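# Hang the lantern on the rail by its red wire

## Task

Get the lantern suspended from the rail using its red wire, so that it hangs freely without touching the table.

## Robot and tools

Robot: two arms, left_arm and right_arm, each with a two-finger parallel gripper. In the scene frame the origin sits at table-top height midway between the nominal bases. +z is up, +x points out over the table, and left_arm is on the +y side. Image sides do not follow the arm names. Calibrated bases: left_arm at (-0.034, +0.454, 0) m, quat_wxyz (+1.000, 0, 0, +0.007); right_arm at (-0.066, -0.429, 0) m, quat_wxyz (+1.000, 0, 0, -0.012).

Frames: each arm reports its hand pose, velocities and wrist-camera pose in its own base frame. The table and fixed cameras use the scene frame. Every offset you send is measured along the current Hand target's own axes. On the gripper, +z runs along the fingers and the fingers open along y. A block about 10 cm long projects toward the gripper's +x and turns with it. end_effector_position is the point between the closed pads. Closed fingertips extend about 19 mm past it; fully open, about 6 mm.

Row layout, shared by execute_actions and move: one flat list of 18 numbers covering both arms. The first 9 belong to left_arm: dx, dy, dz, rx, ry, rz, then gripper position, force_limit, speed. The next 9 are the same fields for right_arm. Always send all 18, even when only one arm moves. The six pose numbers are offsets from that arm's Hand target as it stood when the action or move began, never from the previous row, and never an absolute pose. Scale: 1.0 equals 0.6 m or 180 degrees. rx, ry, rz together form one rotation vector. All six set to 0 re-commands the current Hand target. Repeating an offset in a new call moves the arm further.

Gripper numbers are levels, not offsets, each in [-1, 1]. For position, +1 is fully open (85 mm), about -0.8 brings the pads together, and -1 closes until something blocks them. force_limit and speed together set the grip force. A slow, soft close gives roughly 30 N per pad; fast closes from well open can reach 200 N or more. Finger speed is about 20 mm/s at -1, 85 mm/s at 0 and 150 mm/s at +1. Both start at +1. To keep a gripper unchanged, resend its last three numbers; a 0 there is a real command. A new force_limit or speed only applies after a position change of at least 0.01.

execute_actions(actions, cameras): actions is a list of actions. Each action is a list of up to 15 rows, one per 1/30 s step; a short action repeats its last row. With an empty list it returns images and the current scene and task.

move(target, speed, blend, stop_force, zero, blocking, cameras): drives straight-line paths toward one row or a list of up to 15 rows, all offsets counted from the same starting Hand targets. speed is in m/s (0.002 to 1, default 0.25), one value or one per target. blend is in metres, used for corner rounding in a list; 0 means stop at each target. stop_force is in N (12 to 80), one value for both arms. It ends an arm's path when the push against its motion exceeds that value. Do not rely on it when the gripper rotates, near singular poses, or for light loose objects. Leave it out when backing off a contact. zero (default true) re-zeros the force reading before the move. blocking=false returns early, but not together with stop_force. Paths do not avoid obstacles. The result adds a move: line, with endings such as done, off_target, moving, held or fault, plus limits such as paced or held. Neither done nor off_target proves there is no contact.

wait(seconds 0 to 10) lets time pass while arms hold their last command. stop() brakes a running move; the fingers keep moving. zoom_image(camera, region [x0,y0,x1,y1] pixels, at most 504x504) enlarges part of the newest image. Cameras: cam_high, cam_low, cam_pegs, cam_rail, cam_left_wrist, cam_right_wrist, each 896x504. finished_scene(scene) ends the current scene for good; the goal must hold with no robot help.

Results: end_effector_position (m) and end_effector_quat_wxyz are in base frame. Hand target is the last commanded pose after clipping; each step clips it to within 70 mm and 16 degrees of the measured pose. The gripper may stop short of it; the next command asks for it again. object_status codes: 0 moving, 1 blocked while opening, 2 blocked while closing (a grip), 3 reached the requested position or pads met. position_measured is in counts: 3 open, ~78 = 60 mm, ~130 = 40 mm, ~180 = 20 mm, ~230 = pads touching. Flange force is the outside force along the gripper's axes, including held weight, and is noisy. Joint velocities may read "within noise". MOTOR HOT warns of overheating from held loads, stretched arms or pushing toward unreachable poses.

Avoid: letting anything leave the table or fall far; dropping or releasing a moving part; hitting fixed or heavy things. Do not grip hard on a part still resting on something. Do not let the arms collide or let one gripper close on the other's fingers. A contact torque at a joint's load limit stops that arm for 10 s. Limits: 140 N m for waist, shoulder and elbow; 35.2 N m for forearm roll, wrist pitch and wrist roll. An outside force of 150 N does the same. Overheating brakes an arm for 30 to 60 s. To end a press, command the target back past the gripper. Loose objects may occasionally be nudged by outside pushes.

Each tool is called after "Call:" by a JSON object that holds its "method" and its "body".

## Session

Call:
{"method": "execute_actions", "body": {"actions": []}}

Scene clock: 0.00 s.
left_arm: end_effector_position=(+0.2823, -0.1963, +0.3419) position_measured=3 object_status=3 end_effector_quat_wxyz=(+0.523, +0.503, -0.592, +0.350) | right_arm: end_effector_position=(+0.5335, -0.1593, +0.2820) position_measured=3 object_status=3 end_effector_quat_wxyz=(+0.024, -0.492, +0.869, -0.045)
Joint positions: left_arm=[0.479 -0.075 -0.742 0.888 -1.98 0.787] | right_arm=[-0.024 0.196 0.193 0.054 -1.481 1.051]
Joint velocities: within noise
Flange force (N): no reading
Hand target: left_arm +0.2823, -0.1963, +0.3419; +0.523, +0.503, -0.592, +0.350 | right_arm +0.5335, -0.1593, +0.2820; +0.024, -0.492, +0.869, -0.045
Tool commands: left_gripper/position=+1.0 left_gripper/force_limit=+1.0 left_gripper/speed=+1.0 right_gripper/position=+1.0 right_gripper/force_limit=+1.0 right_gripper/speed=+1.0

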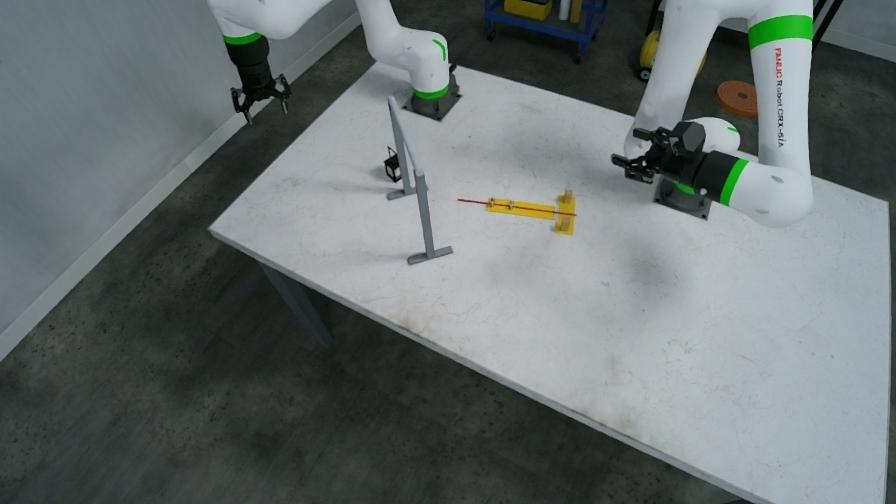

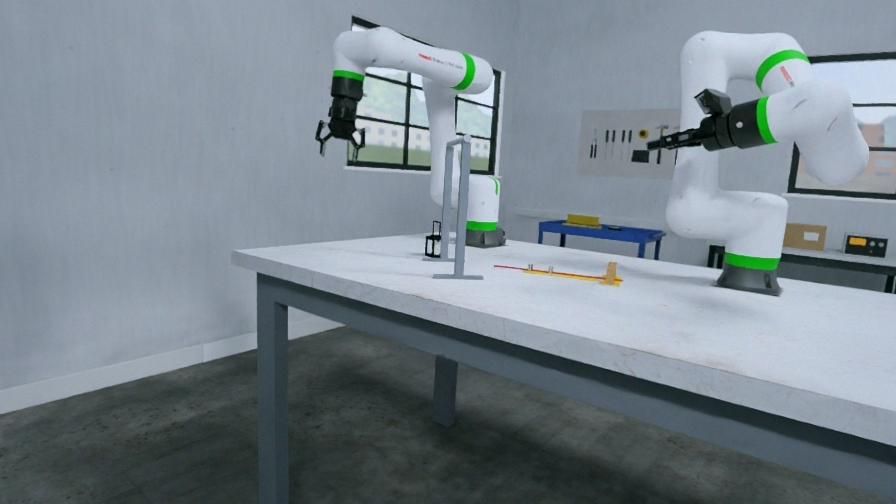

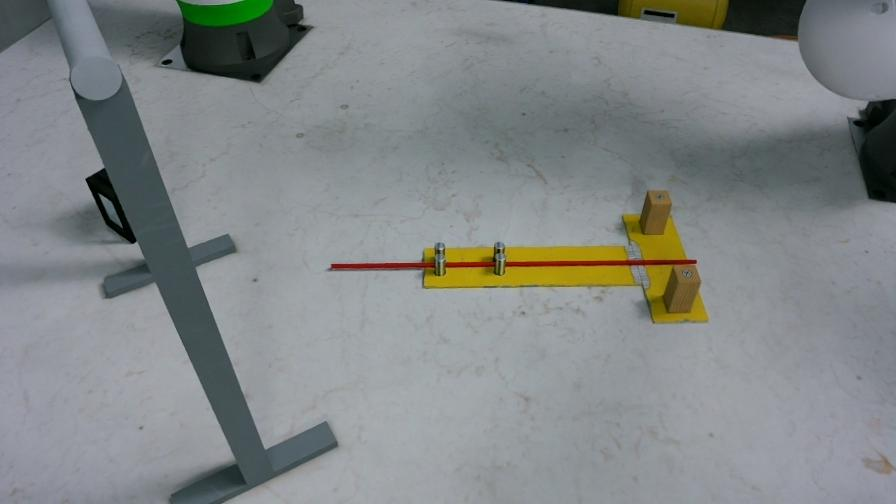

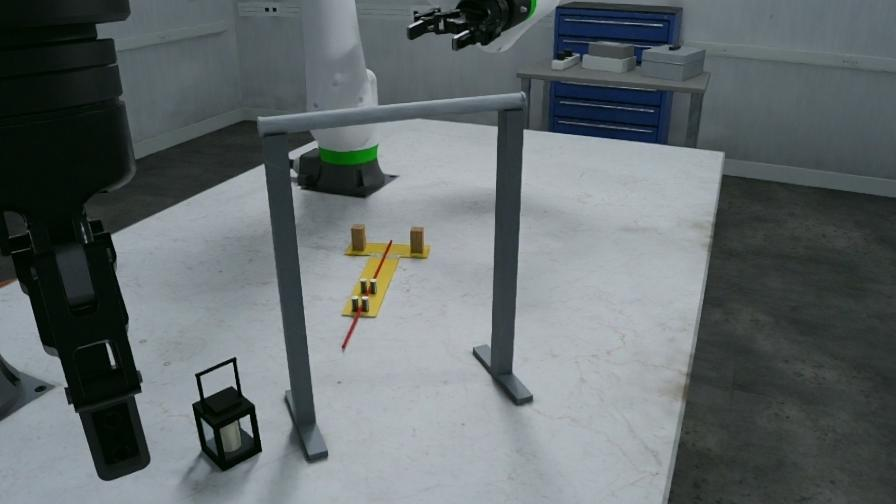

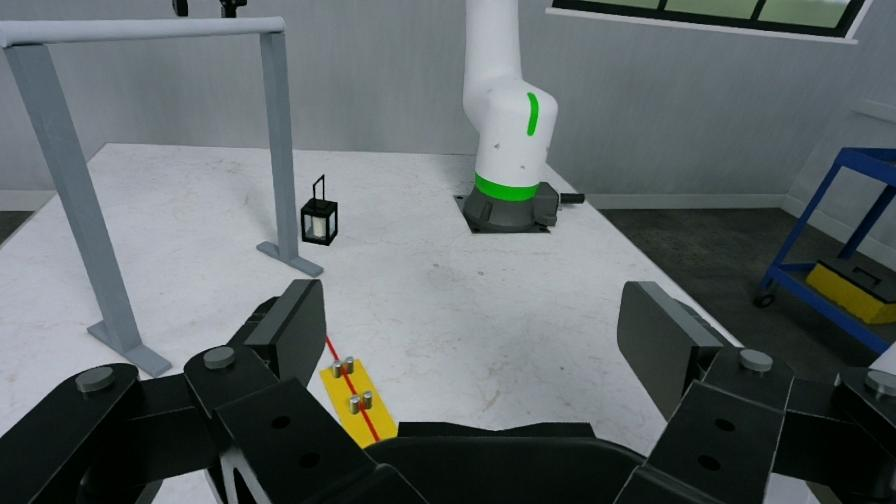

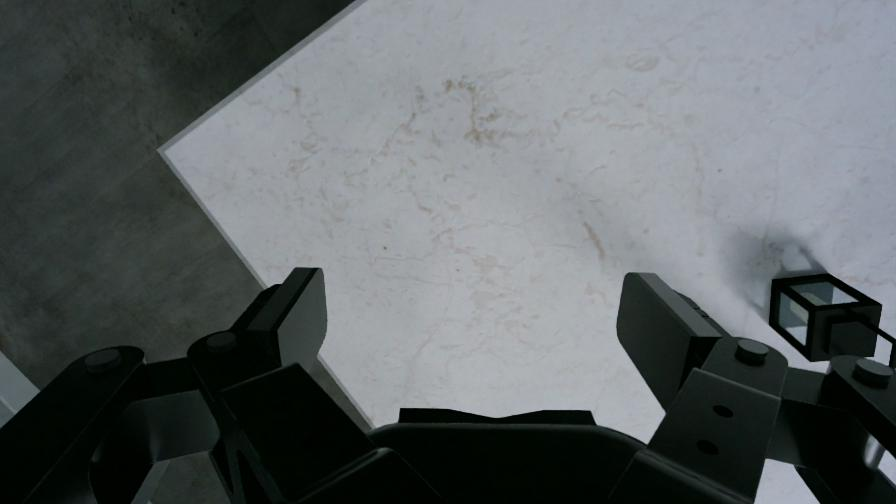

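Call:
{"method": "zoom_image", "body": {"camera": "cam_pegs", "region": [310, 170, 730, 340]}}

Call:
{"method": "zoom_image", "body": {"camera": "cam_rail", "region": [170, 200, 470, 490]}}

Call:
{"method": "zoom_image", "body": {"camera": "cam_rail", "region": [320, 210, 450, 360]}}

Call:
{"method": "zoom_image", "body": {"camera": "cam_high", "region": [350, 80, 600, 280]}}

Call:
{"method": "zoom_image", "body": {"camera": "cam_right_wrist", "region": [700, 200, 896, 400]}}

Call:
{"method": "zoom_image", "body": {"camera": "cam_low", "region": [400, 120, 650, 300]}}

Scaled by 1.200.

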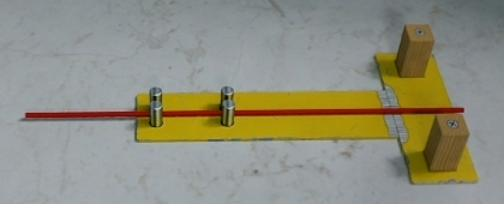

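Scaled by 1.680.

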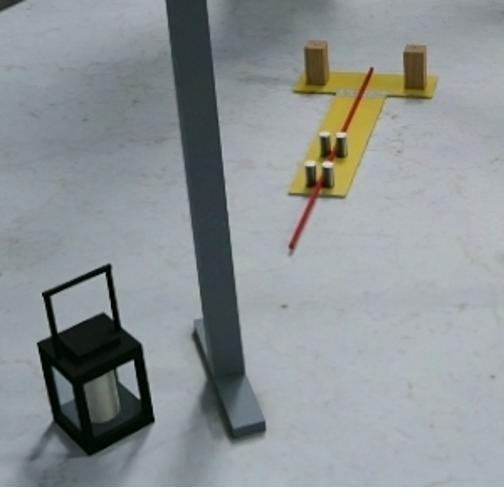

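Scaled by 3.360.

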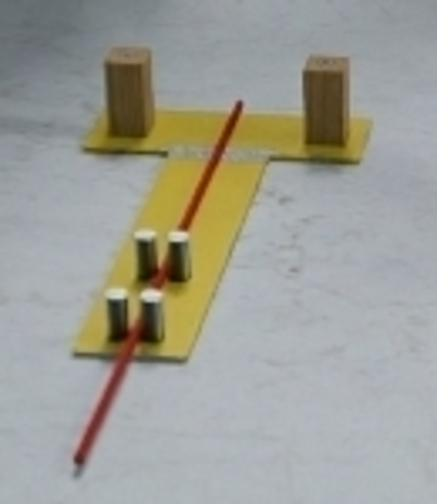

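Scaled by 2.016.

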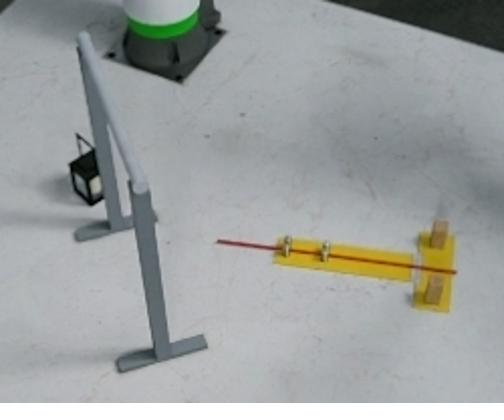

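Scaled by 2.520.

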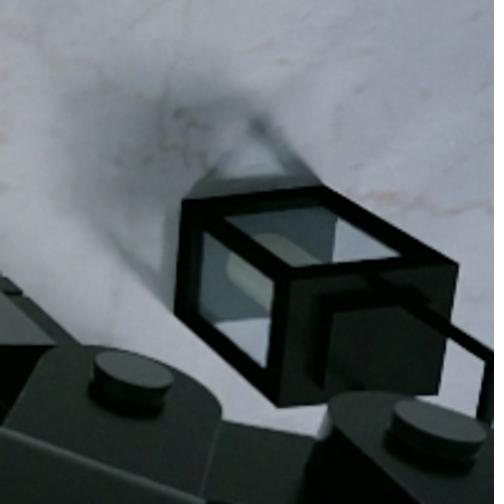

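Scaled by 2.016.

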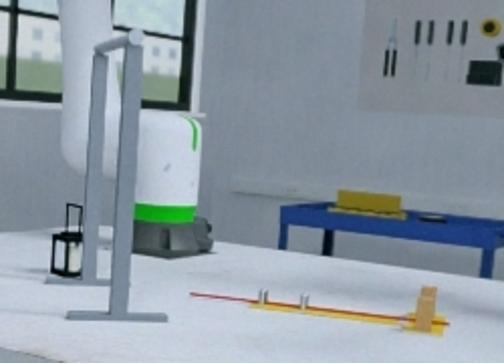

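Call:
{"method": "move", "body": {"target": [[0,0,-0.25,0,0,0,1,1,1,0.0228,0.4747,-0.3298,-0.009,0.018,0.365,1,1,1],[0,0,-0.25,0,0,0,1,1,1,-0.6683,0.7782,-0.1115,-0.0177,0.0369,0.729,1,1,1]], "blend": [0.08,0], "speed": 0.4, "cameras": ["all"]}}

Scene clock: 65.37 s.
left_arm: end_effector_position=(+0.3224, -0.0552, +0.3731) position_measured=3 object_status=3 end_effector_quat_wxyz=(+0.523, +0.503, -0.592, +0.350) | right_arm: end_effector_position=(+0.3363, +0.4273, +0.2997) position_measured=3 object_status=3 end_effector_quat_wxyz=(+0.000, +0.590, +0.807, -0.001)
Joint positions: left_arm=[0.746 0.123 -0.427 0.693 -2.218 0.706] | right_arm=[1.145 0.245 0.313 0 -1.64 -2.408]
Flange force (N): left_arm=[-1.1 0.0 -1.6] | right_arm=[-3.1 5.3 -3.8]
Hand target: left_arm +0.3224, -0.0552, +0.3731; +0.523, +0.503, -0.592, +0.350 | right_arm +0.3363, +0.4273, +0.2996; +0.000, +0.590, +0.807, -0.001
Off the commanded pose: left_arm 0.000 m, 0 deg | right_arm 0.000 m, 0 deg.
move: done
camera_calibration:
cam_left_wrist: T_world_to_cam=[[-0.957341, 0.258365, 0.129408, 0.280528], [0.0263596, 0.524052, -0.851278, 0.360195], [-0.287757, -0.811552, -0.508507, 0.369621], [0, 0, 0, 1]] pos_world=[0.365427, 0.0387266, 0.458279]
cam_right_wrist: T_world_to_cam=[[0.948322, 0.317296, 0.00293378, -0.452114], [0.295832, -0.887439, 0.353461, 0.187159], [0.114756, -0.334327, -0.935445, 0.51157], [0, 0, 0, 1]] pos_world=[0.314677, 0.480579, 0.413719]

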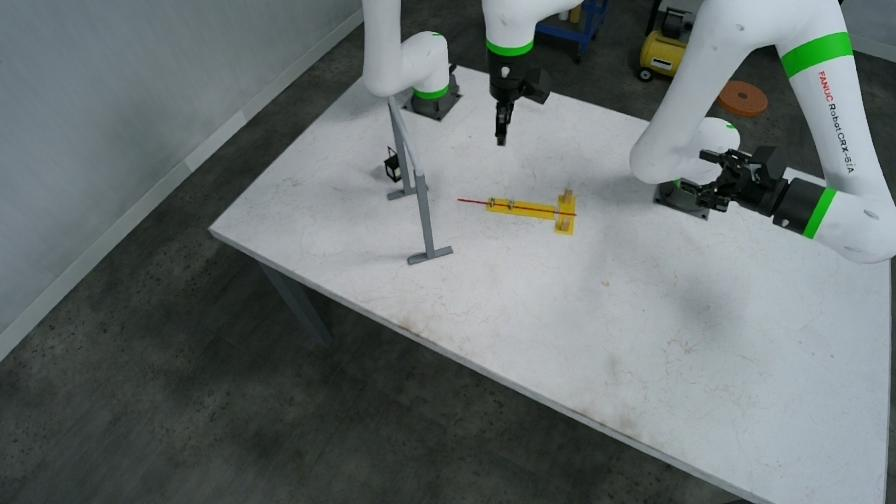

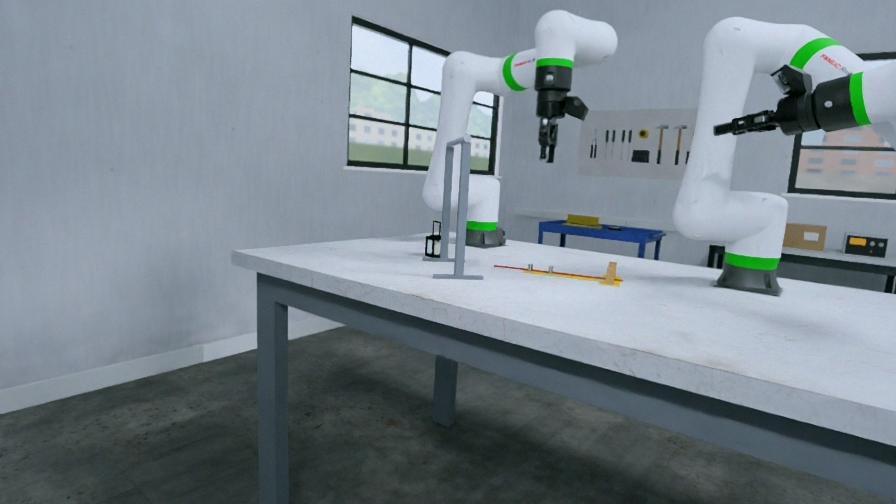

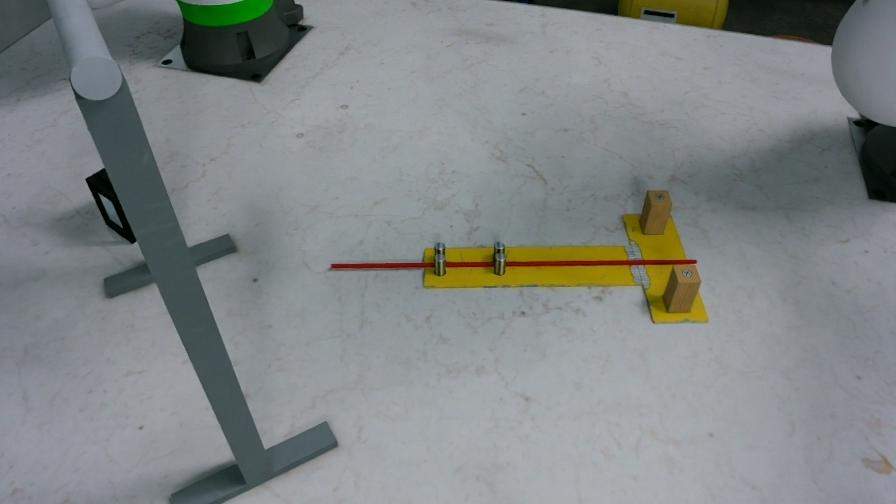

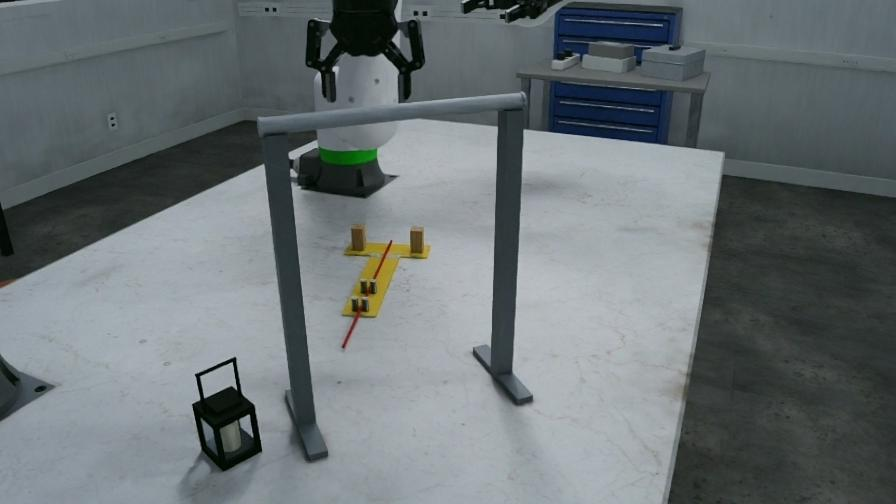

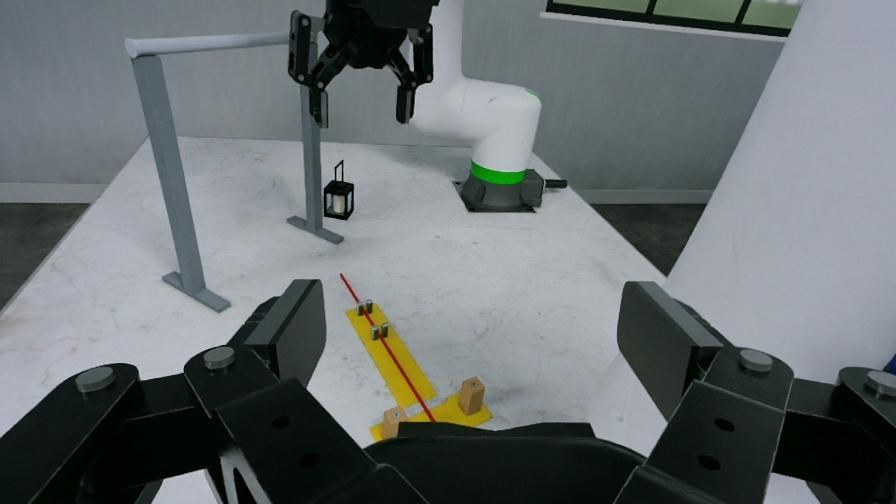

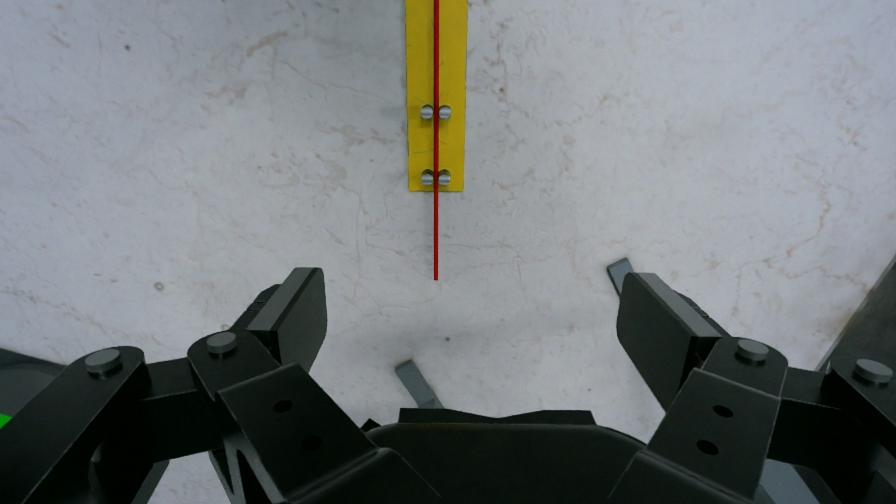

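Call:
{"method": "zoom_image", "body": {"camera": "cam_right_wrist", "region": [380, 80, 500, 200]}}

Call:
{"method": "zoom_image", "body": {"camera": "cam_pegs", "region": [400, 220, 530, 300]}}

Call:
{"method": "zoom_image", "body": {"camera": "cam_pegs", "region": [600, 180, 720, 330]}}

Call:
{"method": "zoom_image", "body": {"camera": "cam_low", "region": [480, 240, 640, 300]}}

Call:
{"method": "zoom_image", "body": {"camera": "cam_left_wrist", "region": [320, 260, 500, 440]}}

Scaled by 4.200.

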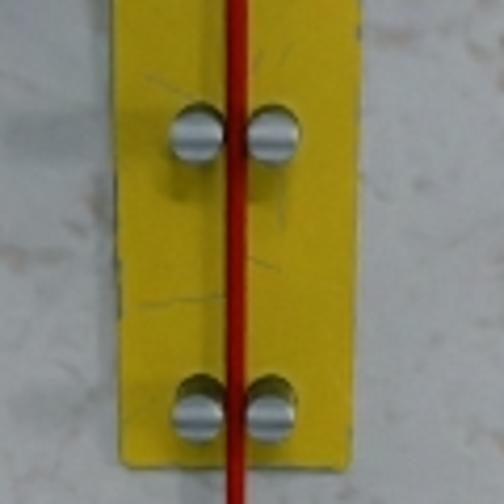

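Scaled by 3.877.

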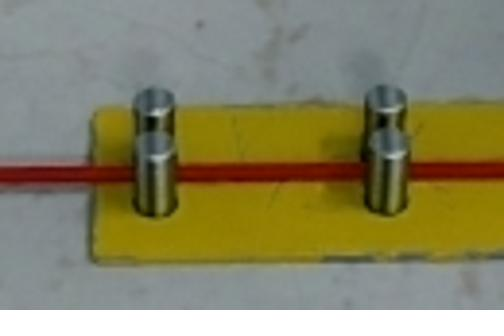

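Scaled by 3.360.

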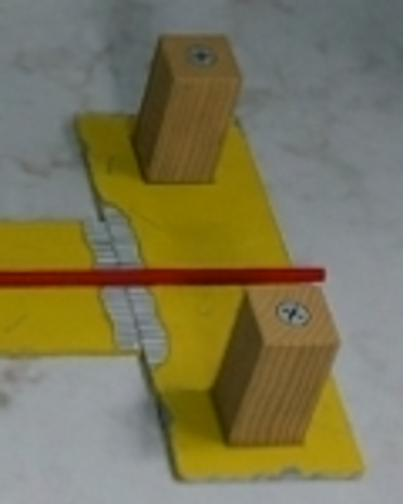

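Scaled by 3.150.

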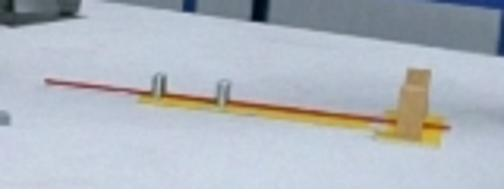

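Scaled by 2.800.

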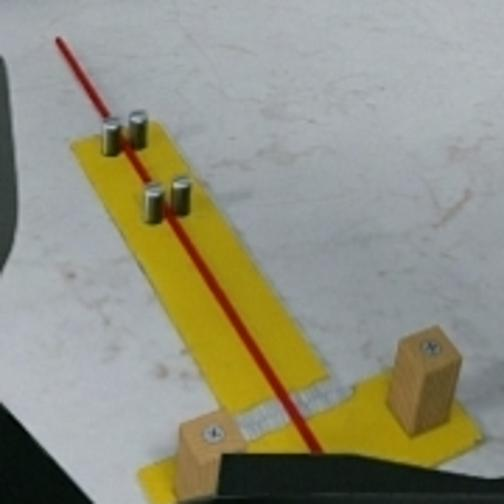

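Call:
{"method": "move", "body": {"target": [0,0,0,0,0,0,1,1,1,-0.1408,-0.0207,0.30,0,0,0,0.0,-0.5,0], "speed": 0.2, "cameras": ["cam_pegs","cam_rail","cam_right_wrist","cam_left_wrist"]}}

Scene clock: 105.73 s.
left_arm: end_effector_position=(+0.3224, -0.0552, +0.3731) position_measured=3 object_status=3 end_effector_quat_wxyz=(+0.523, +0.503, -0.592, +0.350) | right_arm: end_effector_position=(+0.3499, +0.3429, +0.1197) position_measured=129 object_status=3 end_effector_quat_wxyz=(+0.000, +0.590, +0.807, +0.000)
Joint positions: left_arm=[0.746 0.123 -0.427 0.693 -2.218 0.706] | right_arm=[1.044 0.177 -0.196 0 -1.199 -2.307]
Flange force (N): left_arm=[-1.1 0.6 -1.3] | right_arm=[-4.4 4.4 -3.4]
Hand target: left_arm +0.3224, -0.0552, +0.3731; +0.523, +0.503, -0.592, +0.350 | right_arm +0.3499, +0.3429, +0.1197; +0.000, +0.590, +0.807, -0.001
Off the commanded pose: left_arm 0.000 m, 0 deg | right_arm 0.000 m, 0 deg.
move: done
camera_calibration:
cam_left_wrist: T_world_to_cam=[[-0.957341, 0.258365, 0.129408, 0.280528], [0.0263596, 0.524052, -0.851278, 0.360195], [-0.287757, -0.811552, -0.508507, 0.369621], [0, 0, 0, 1]] pos_world=[0.365427, 0.0387266, 0.458279]
cam_right_wrist: T_world_to_cam=[[0.948311, 0.317328, 0.00302241, -0.437734], [0.295829, -0.887429, 0.353489, 0.171815], [0.114854, -0.334323, -0.935434, 0.31347], [0, 0, 0, 1]] pos_world=[0.328277, 0.396179, 0.233819]
Images, in order (width x height): cam_pegs 896x504, cam_rail 896x504, cam_left_wrist 896x504, cam_right_wrist 896x504.

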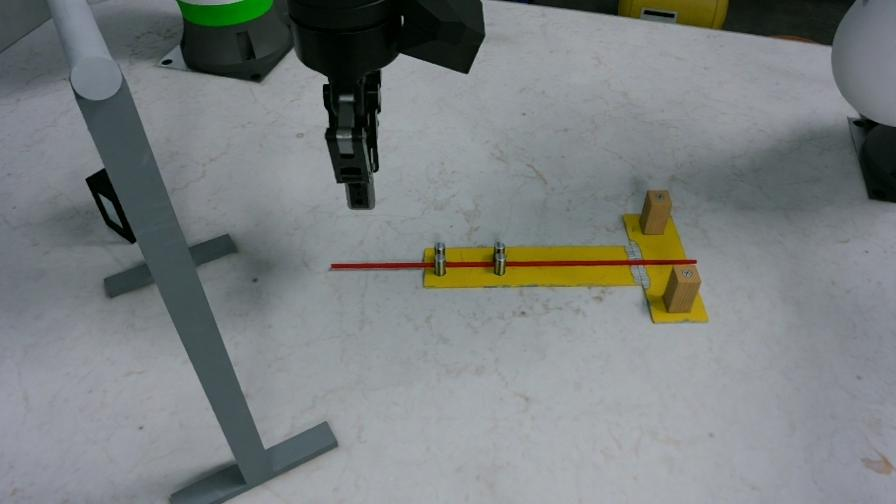

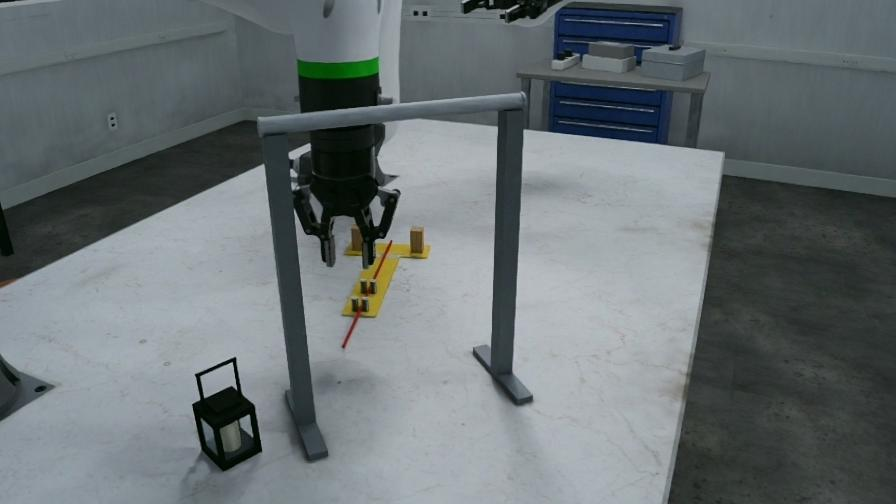

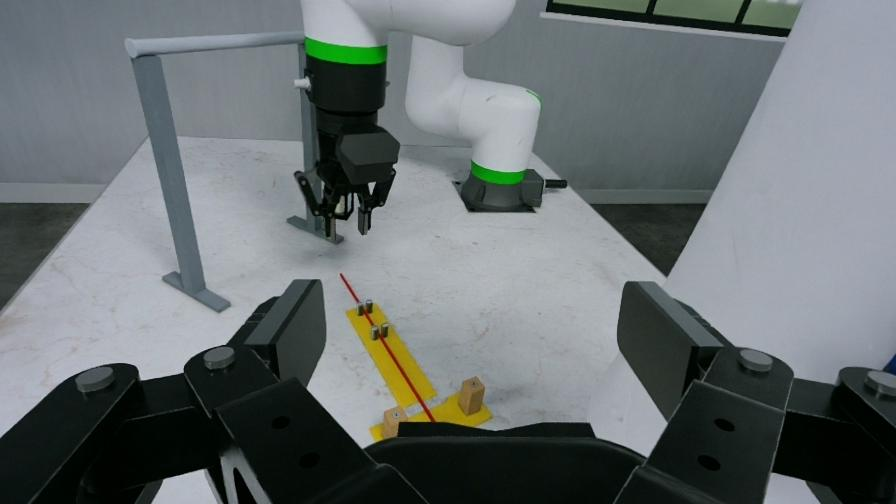

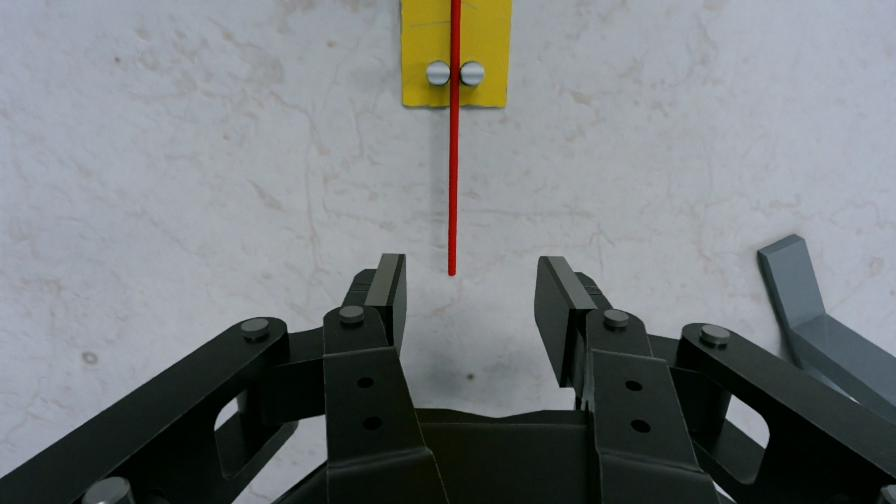

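Call:
{"method": "move", "body": {"target": [0,0,0,0,0,0,1,1,1,0,-0.0058,0.1333,0,0,0,-0.45,-0.5,0], "speed": 0.15, "cameras": ["cam_pegs","cam_right_wrist"]}}

Scene clock: 113.77 s.
left_arm: end_effector_position=(+0.3224, -0.0552, +0.3731) position_measured=3 object_status=3 end_effector_quat_wxyz=(+0.523, +0.503, -0.592, +0.350) | right_arm: end_effector_position=(+0.3465, +0.3418, +0.0397) position_measured=186 object_status=3 end_effector_quat_wxyz=(+0.000, +0.590, +0.807, -0.001)
Joint positions: left_arm=[0.746 0.123 -0.427 0.693 -2.218 0.706] | right_arm=[1.049 0.26 -0.302 -0.001 -1.01 -2.312]
Flange force (N): left_arm=[-1.3 -0.2 -1.5] | right_arm=[-4.4 4.8 -3.4]
Hand target: left_arm +0.3224, -0.0552, +0.3731; +0.523, +0.503, -0.592, +0.350 | right_arm +0.3465, +0.3418, +0.0397; +0.000, +0.590, +0.807, -0.001
Off the commanded pose: left_arm 0.000 m, 0 deg | right_arm 0.000 m, 0 deg.
move: done
camera_calibration:
cam_right_wrist: T_world_to_cam=[[0.948378, 0.317131, 0.00283136, -0.433832], [0.295728, -0.887529, 0.353323, 0.200221], [0.114562, -0.334246, -0.935497, 0.238731], [0, 0, 0, 1]] pos_world=[0.324876, 0.395078, 0.153818]
Images, in order (width x height): cam_pegs 896x504, cam_right_wrist 896x504.

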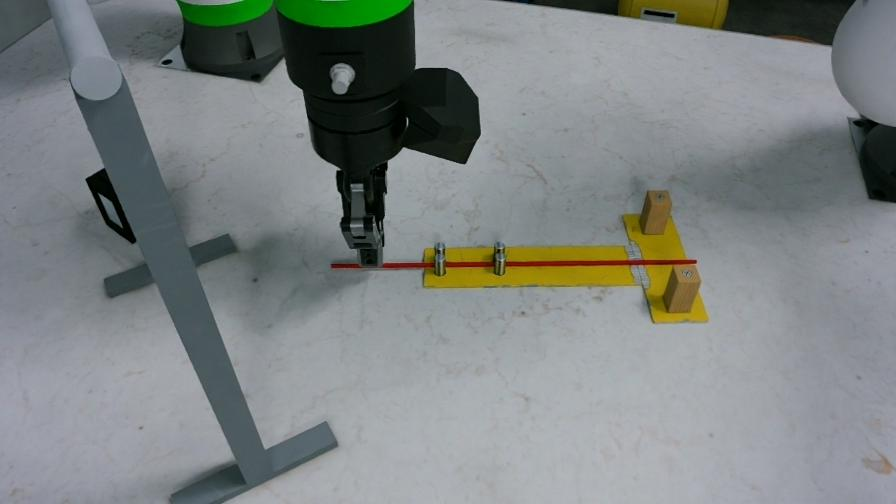

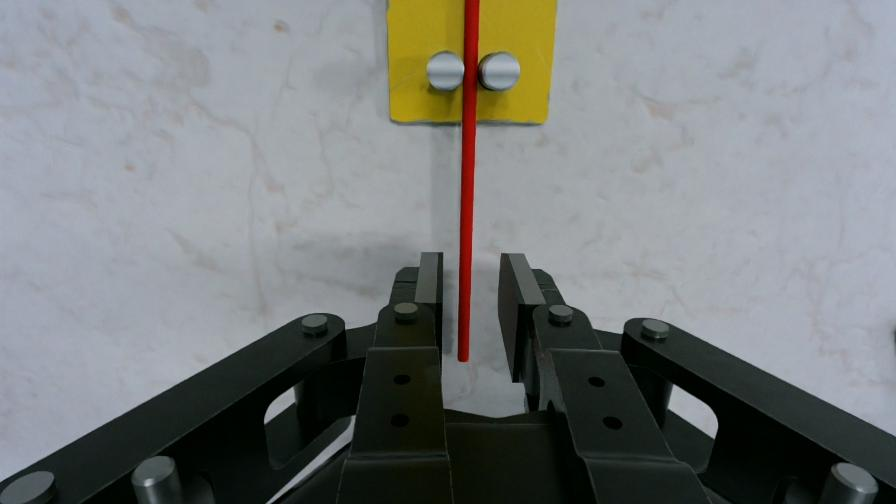

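Call:
{"method": "move", "body": {"target": [0,0,0,0,0,0,1,1,1,0,0,0.05,0,0,0,-0.45,-0.5,0], "speed": 0.008, "stop_force": 12, "cameras": ["cam_pegs","cam_right_wrist"]}}

Scene clock: 119.37 s.
left_arm: end_effector_position=(+0.3224, -0.0552, +0.3731) position_measured=3 object_status=3 end_effector_quat_wxyz=(+0.523, +0.503, -0.592, +0.350) | right_arm: end_effector_position=(+0.3465, +0.3418, +0.0194) position_measured=186 object_status=3 end_effector_quat_wxyz=(+0.000, +0.590, +0.807, +0.000)
Joint positions: left_arm=[0.746 0.123 -0.427 0.693 -2.218 0.706] | right_arm=[1.049 0.289 -0.321 0 -0.962 -2.312]
Flange force (N): left_arm=[-1.2 0.6 -1.1] | right_arm=[-6.6 -0.1 -26.2]
Hand target: left_arm +0.3224, -0.0552, +0.3731; +0.523, +0.503, -0.592, +0.350 | right_arm +0.3465, +0.3418, +0.0194; +0.000, +0.590, +0.807, +0.000 (not the last commanded pose)
Off the commanded pose: left_arm 0.000 m, 0 deg | right_arm 0.010 m, 0 deg.
move: contact (right_arm)
camera_calibration:
cam_right_wrist: T_world_to_cam=[[0.948345, 0.317226, 0.00309721, -0.433838], [0.295719, -0.887499, 0.353405, 0.207373], [0.114858, -0.334234, -0.935465, 0.219636], [0, 0, 0, 1]] pos_world=[0.324877, 0.395079, 0.133519]
Images, in order (width x height): cam_pegs 896x504, cam_right_wrist 896x504.

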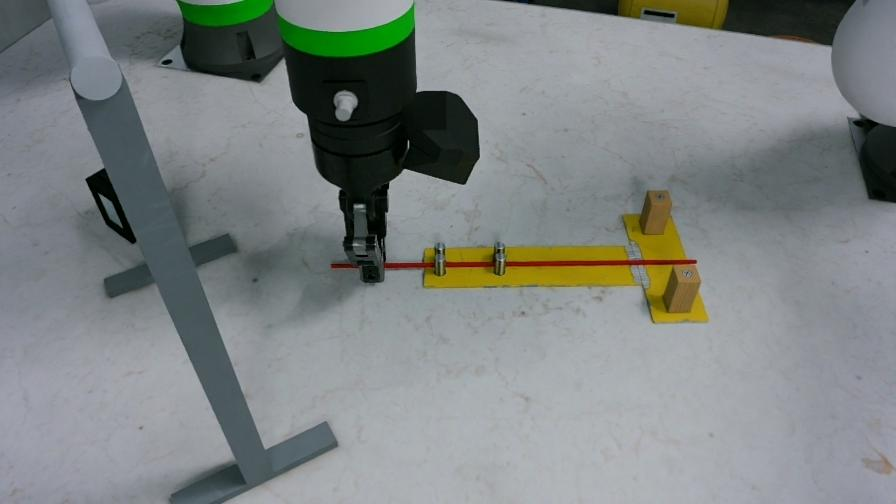

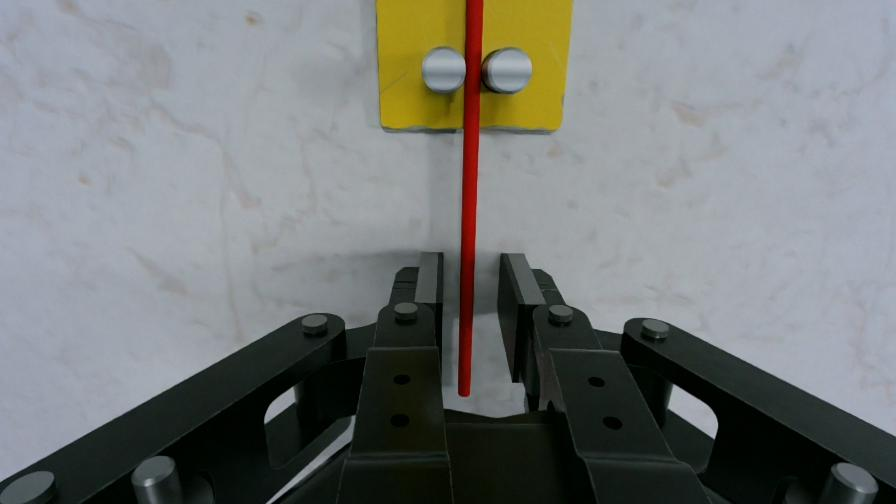

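Call:
{"method": "move", "body": {"target": [[0,0,0,0,0,0,1,1,1,0,0,-0.0058,0,0,0,-0.45,-0.5,0],[0,0,0,0,0,0,1,1,1,0,0,-0.0058,0,0,0,-1,0.2,-1]], "speed": 0.03, "cameras": ["cam_pegs","cam_right_wrist"]}}

Scene clock: 123.97 s.
left_arm: end_effector_position=(+0.3224, -0.0552, +0.3731) position_measured=3 object_status=3 end_effector_quat_wxyz=(+0.523, +0.503, -0.592, +0.350) | right_arm: end_effector_position=(+0.3465, +0.3418, +0.0229) position_measured=227 object_status=0 end_effector_quat_wxyz=(+0.000, +0.590, +0.807, +0.000)
Joint positions: left_arm=[0.746 0.123 -0.427 0.693 -2.218 0.706] | right_arm=[1.049 0.284 -0.318 0 -0.97 -2.312]
Flange force (N): left_arm=[-1.3 0.3 -1.3] | right_arm=[-4.5 4.5 -3.5]
Hand target: left_arm +0.3224, -0.0552, +0.3731; +0.523, +0.503, -0.592, +0.350 | right_arm +0.3465, +0.3418, +0.0229; +0.000, +0.590, +0.807, +0.000
Off the commanded pose: left_arm 0.000 m, 0 deg | right_arm 0.000 m, 0 deg.
move: done
camera_calibration:
cam_right_wrist: T_world_to_cam=[[0.94832, 0.3173, 0.00303388, -0.433861], [0.295799, -0.88744, 0.353489, 0.206111], [0.114854, -0.334323, -0.935434, 0.222849], [0, 0, 0, 1]] pos_world=[0.324877, 0.395079, 0.136919]
Images, in order (width x height): cam_pegs 896x504, cam_right_wrist 896x504.

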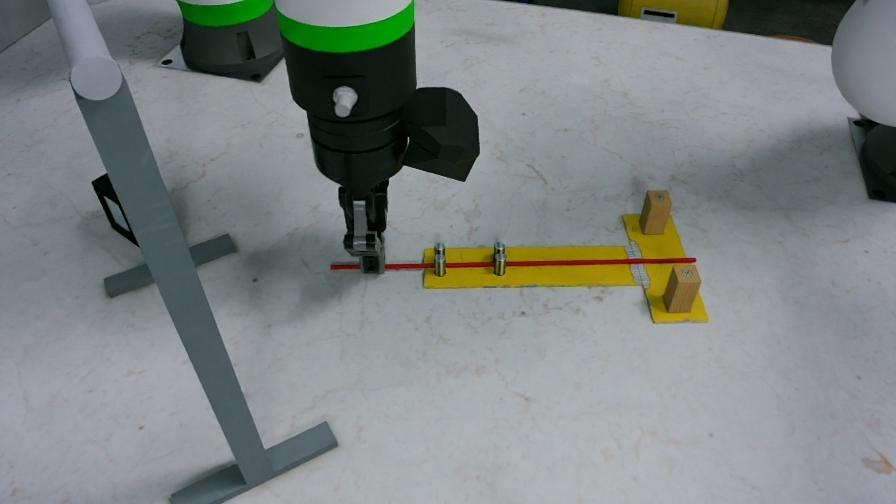

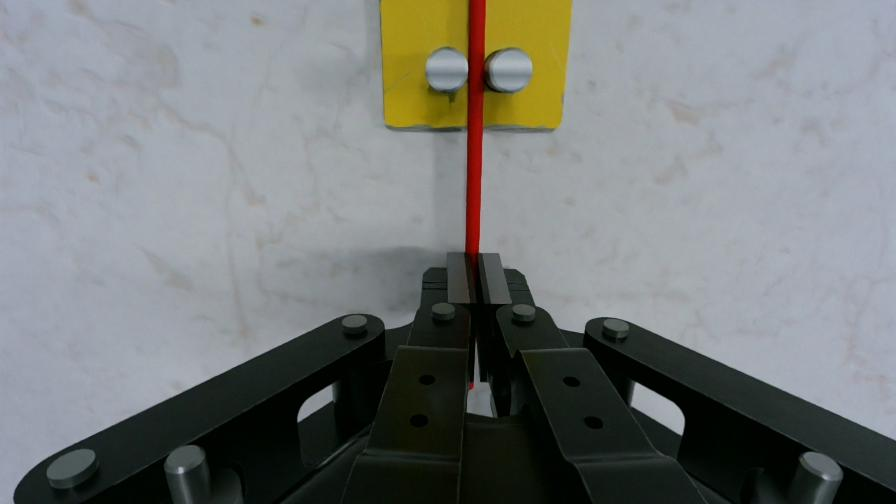

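Call:
{"method": "move", "body": {"target": [0,0,0,0,0,0,1,1,1,0,0,-0.01,0,0,0,-1,0.2,-1], "speed": 0.03, "cameras": ["cam_pegs","cam_right_wrist","cam_rail"]}}

Call:
{"method": "zoom_image", "body": {"camera": "cam_pegs", "region": [320, 220, 530, 300]}}

Call:
{"method": "zoom_image", "body": {"camera": "cam_rail", "region": [300, 200, 460, 380]}}

Scene clock: 127.27 s.
left_arm: end_effector_position=(+0.3224, -0.0552, +0.3731) position_measured=3 object_status=3 end_effector_quat_wxyz=(+0.523, +0.503, -0.592, +0.350) | right_arm: end_effector_position=(+0.3465, +0.3418, +0.0289) position_measured=227 object_status=2 end_effector_quat_wxyz=(+0.000, +0.590, +0.807, +0.000)
Joint positions: left_arm=[0.746 0.123 -0.427 0.693 -2.218 0.706] | right_arm=[1.049 0.275 -0.312 0 -0.984 -2.312]
Flange force (N): left_arm=[-0.8 0.2 -1.0] | right_arm=[-4.4 3.9 -3.0]
Hand target: left_arm +0.3224, -0.0552, +0.3731; +0.523, +0.503, -0.592, +0.350 | right_arm +0.3465, +0.3418, +0.0289; +0.000, +0.590, +0.807, +0.000
Off the commanded pose: left_arm 0.000 m, 0 deg | right_arm 0.000 m, 0 deg.
move: done
camera_calibration:
cam_right_wrist: T_world_to_cam=[[0.948345, 0.317226, 0.00309721, -0.433867], [0.295719, -0.887499, 0.353405, 0.204051], [0.114858, -0.334234, -0.935465, 0.22843], [0, 0, 0, 1]] pos_world=[0.324877, 0.395079, 0.142919]
Images, in order (width x height): cam_pegs 896x504, cam_rail 896x504, cam_right_wrist 896x504.

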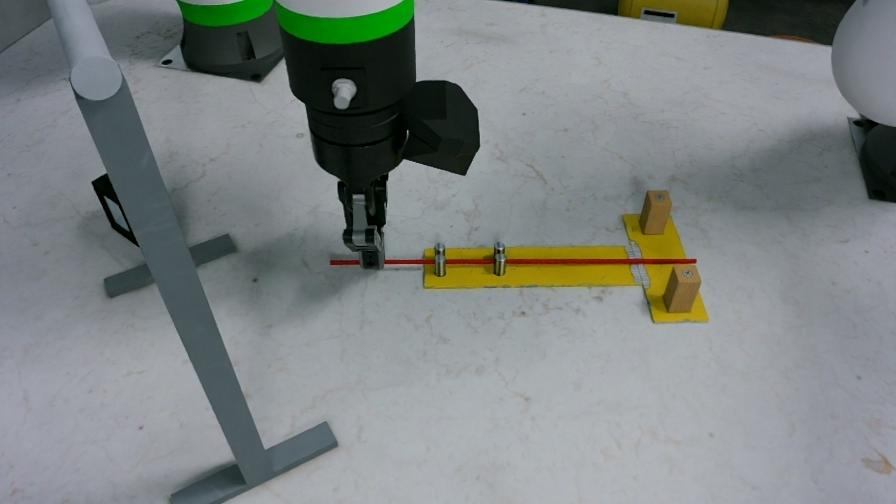

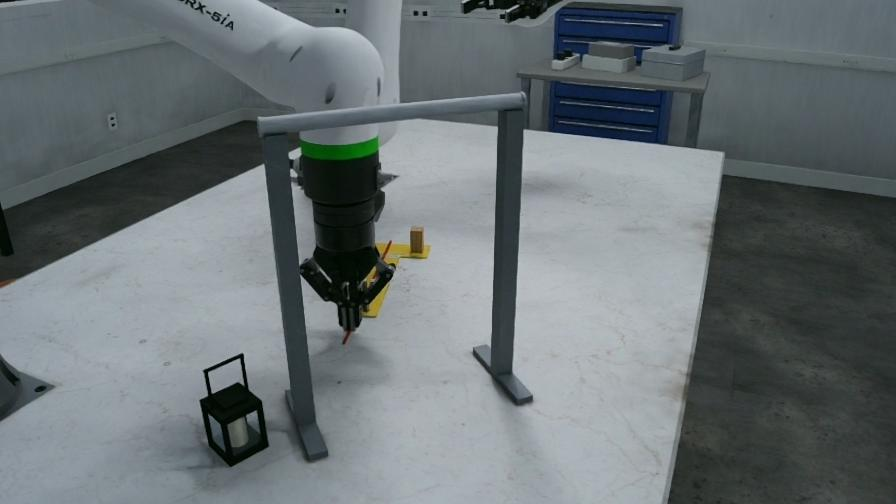

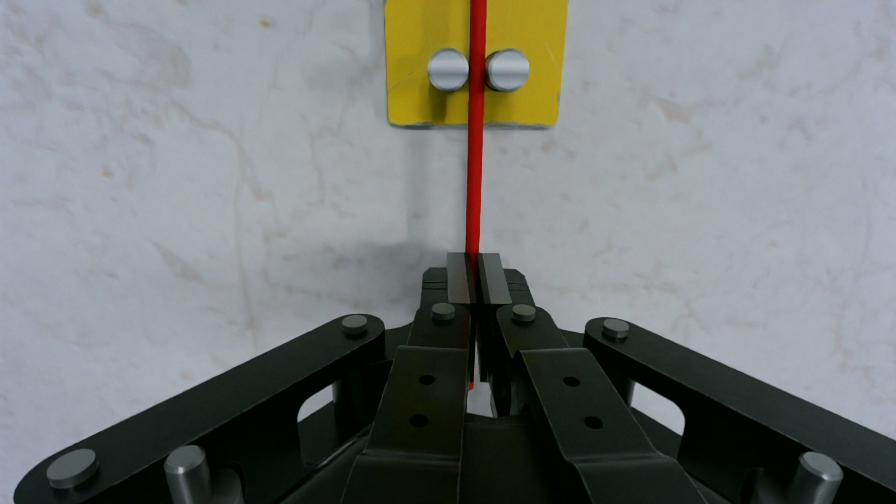

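Scaled by 2.400.

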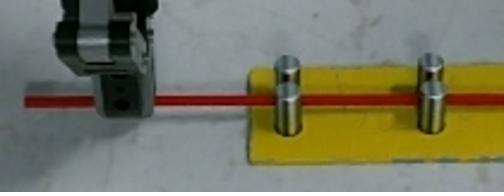

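Scaled by 2.800.

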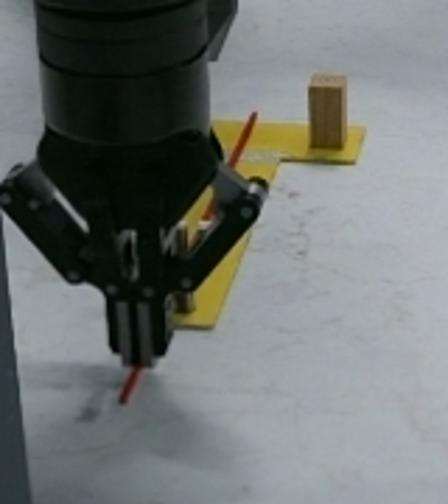

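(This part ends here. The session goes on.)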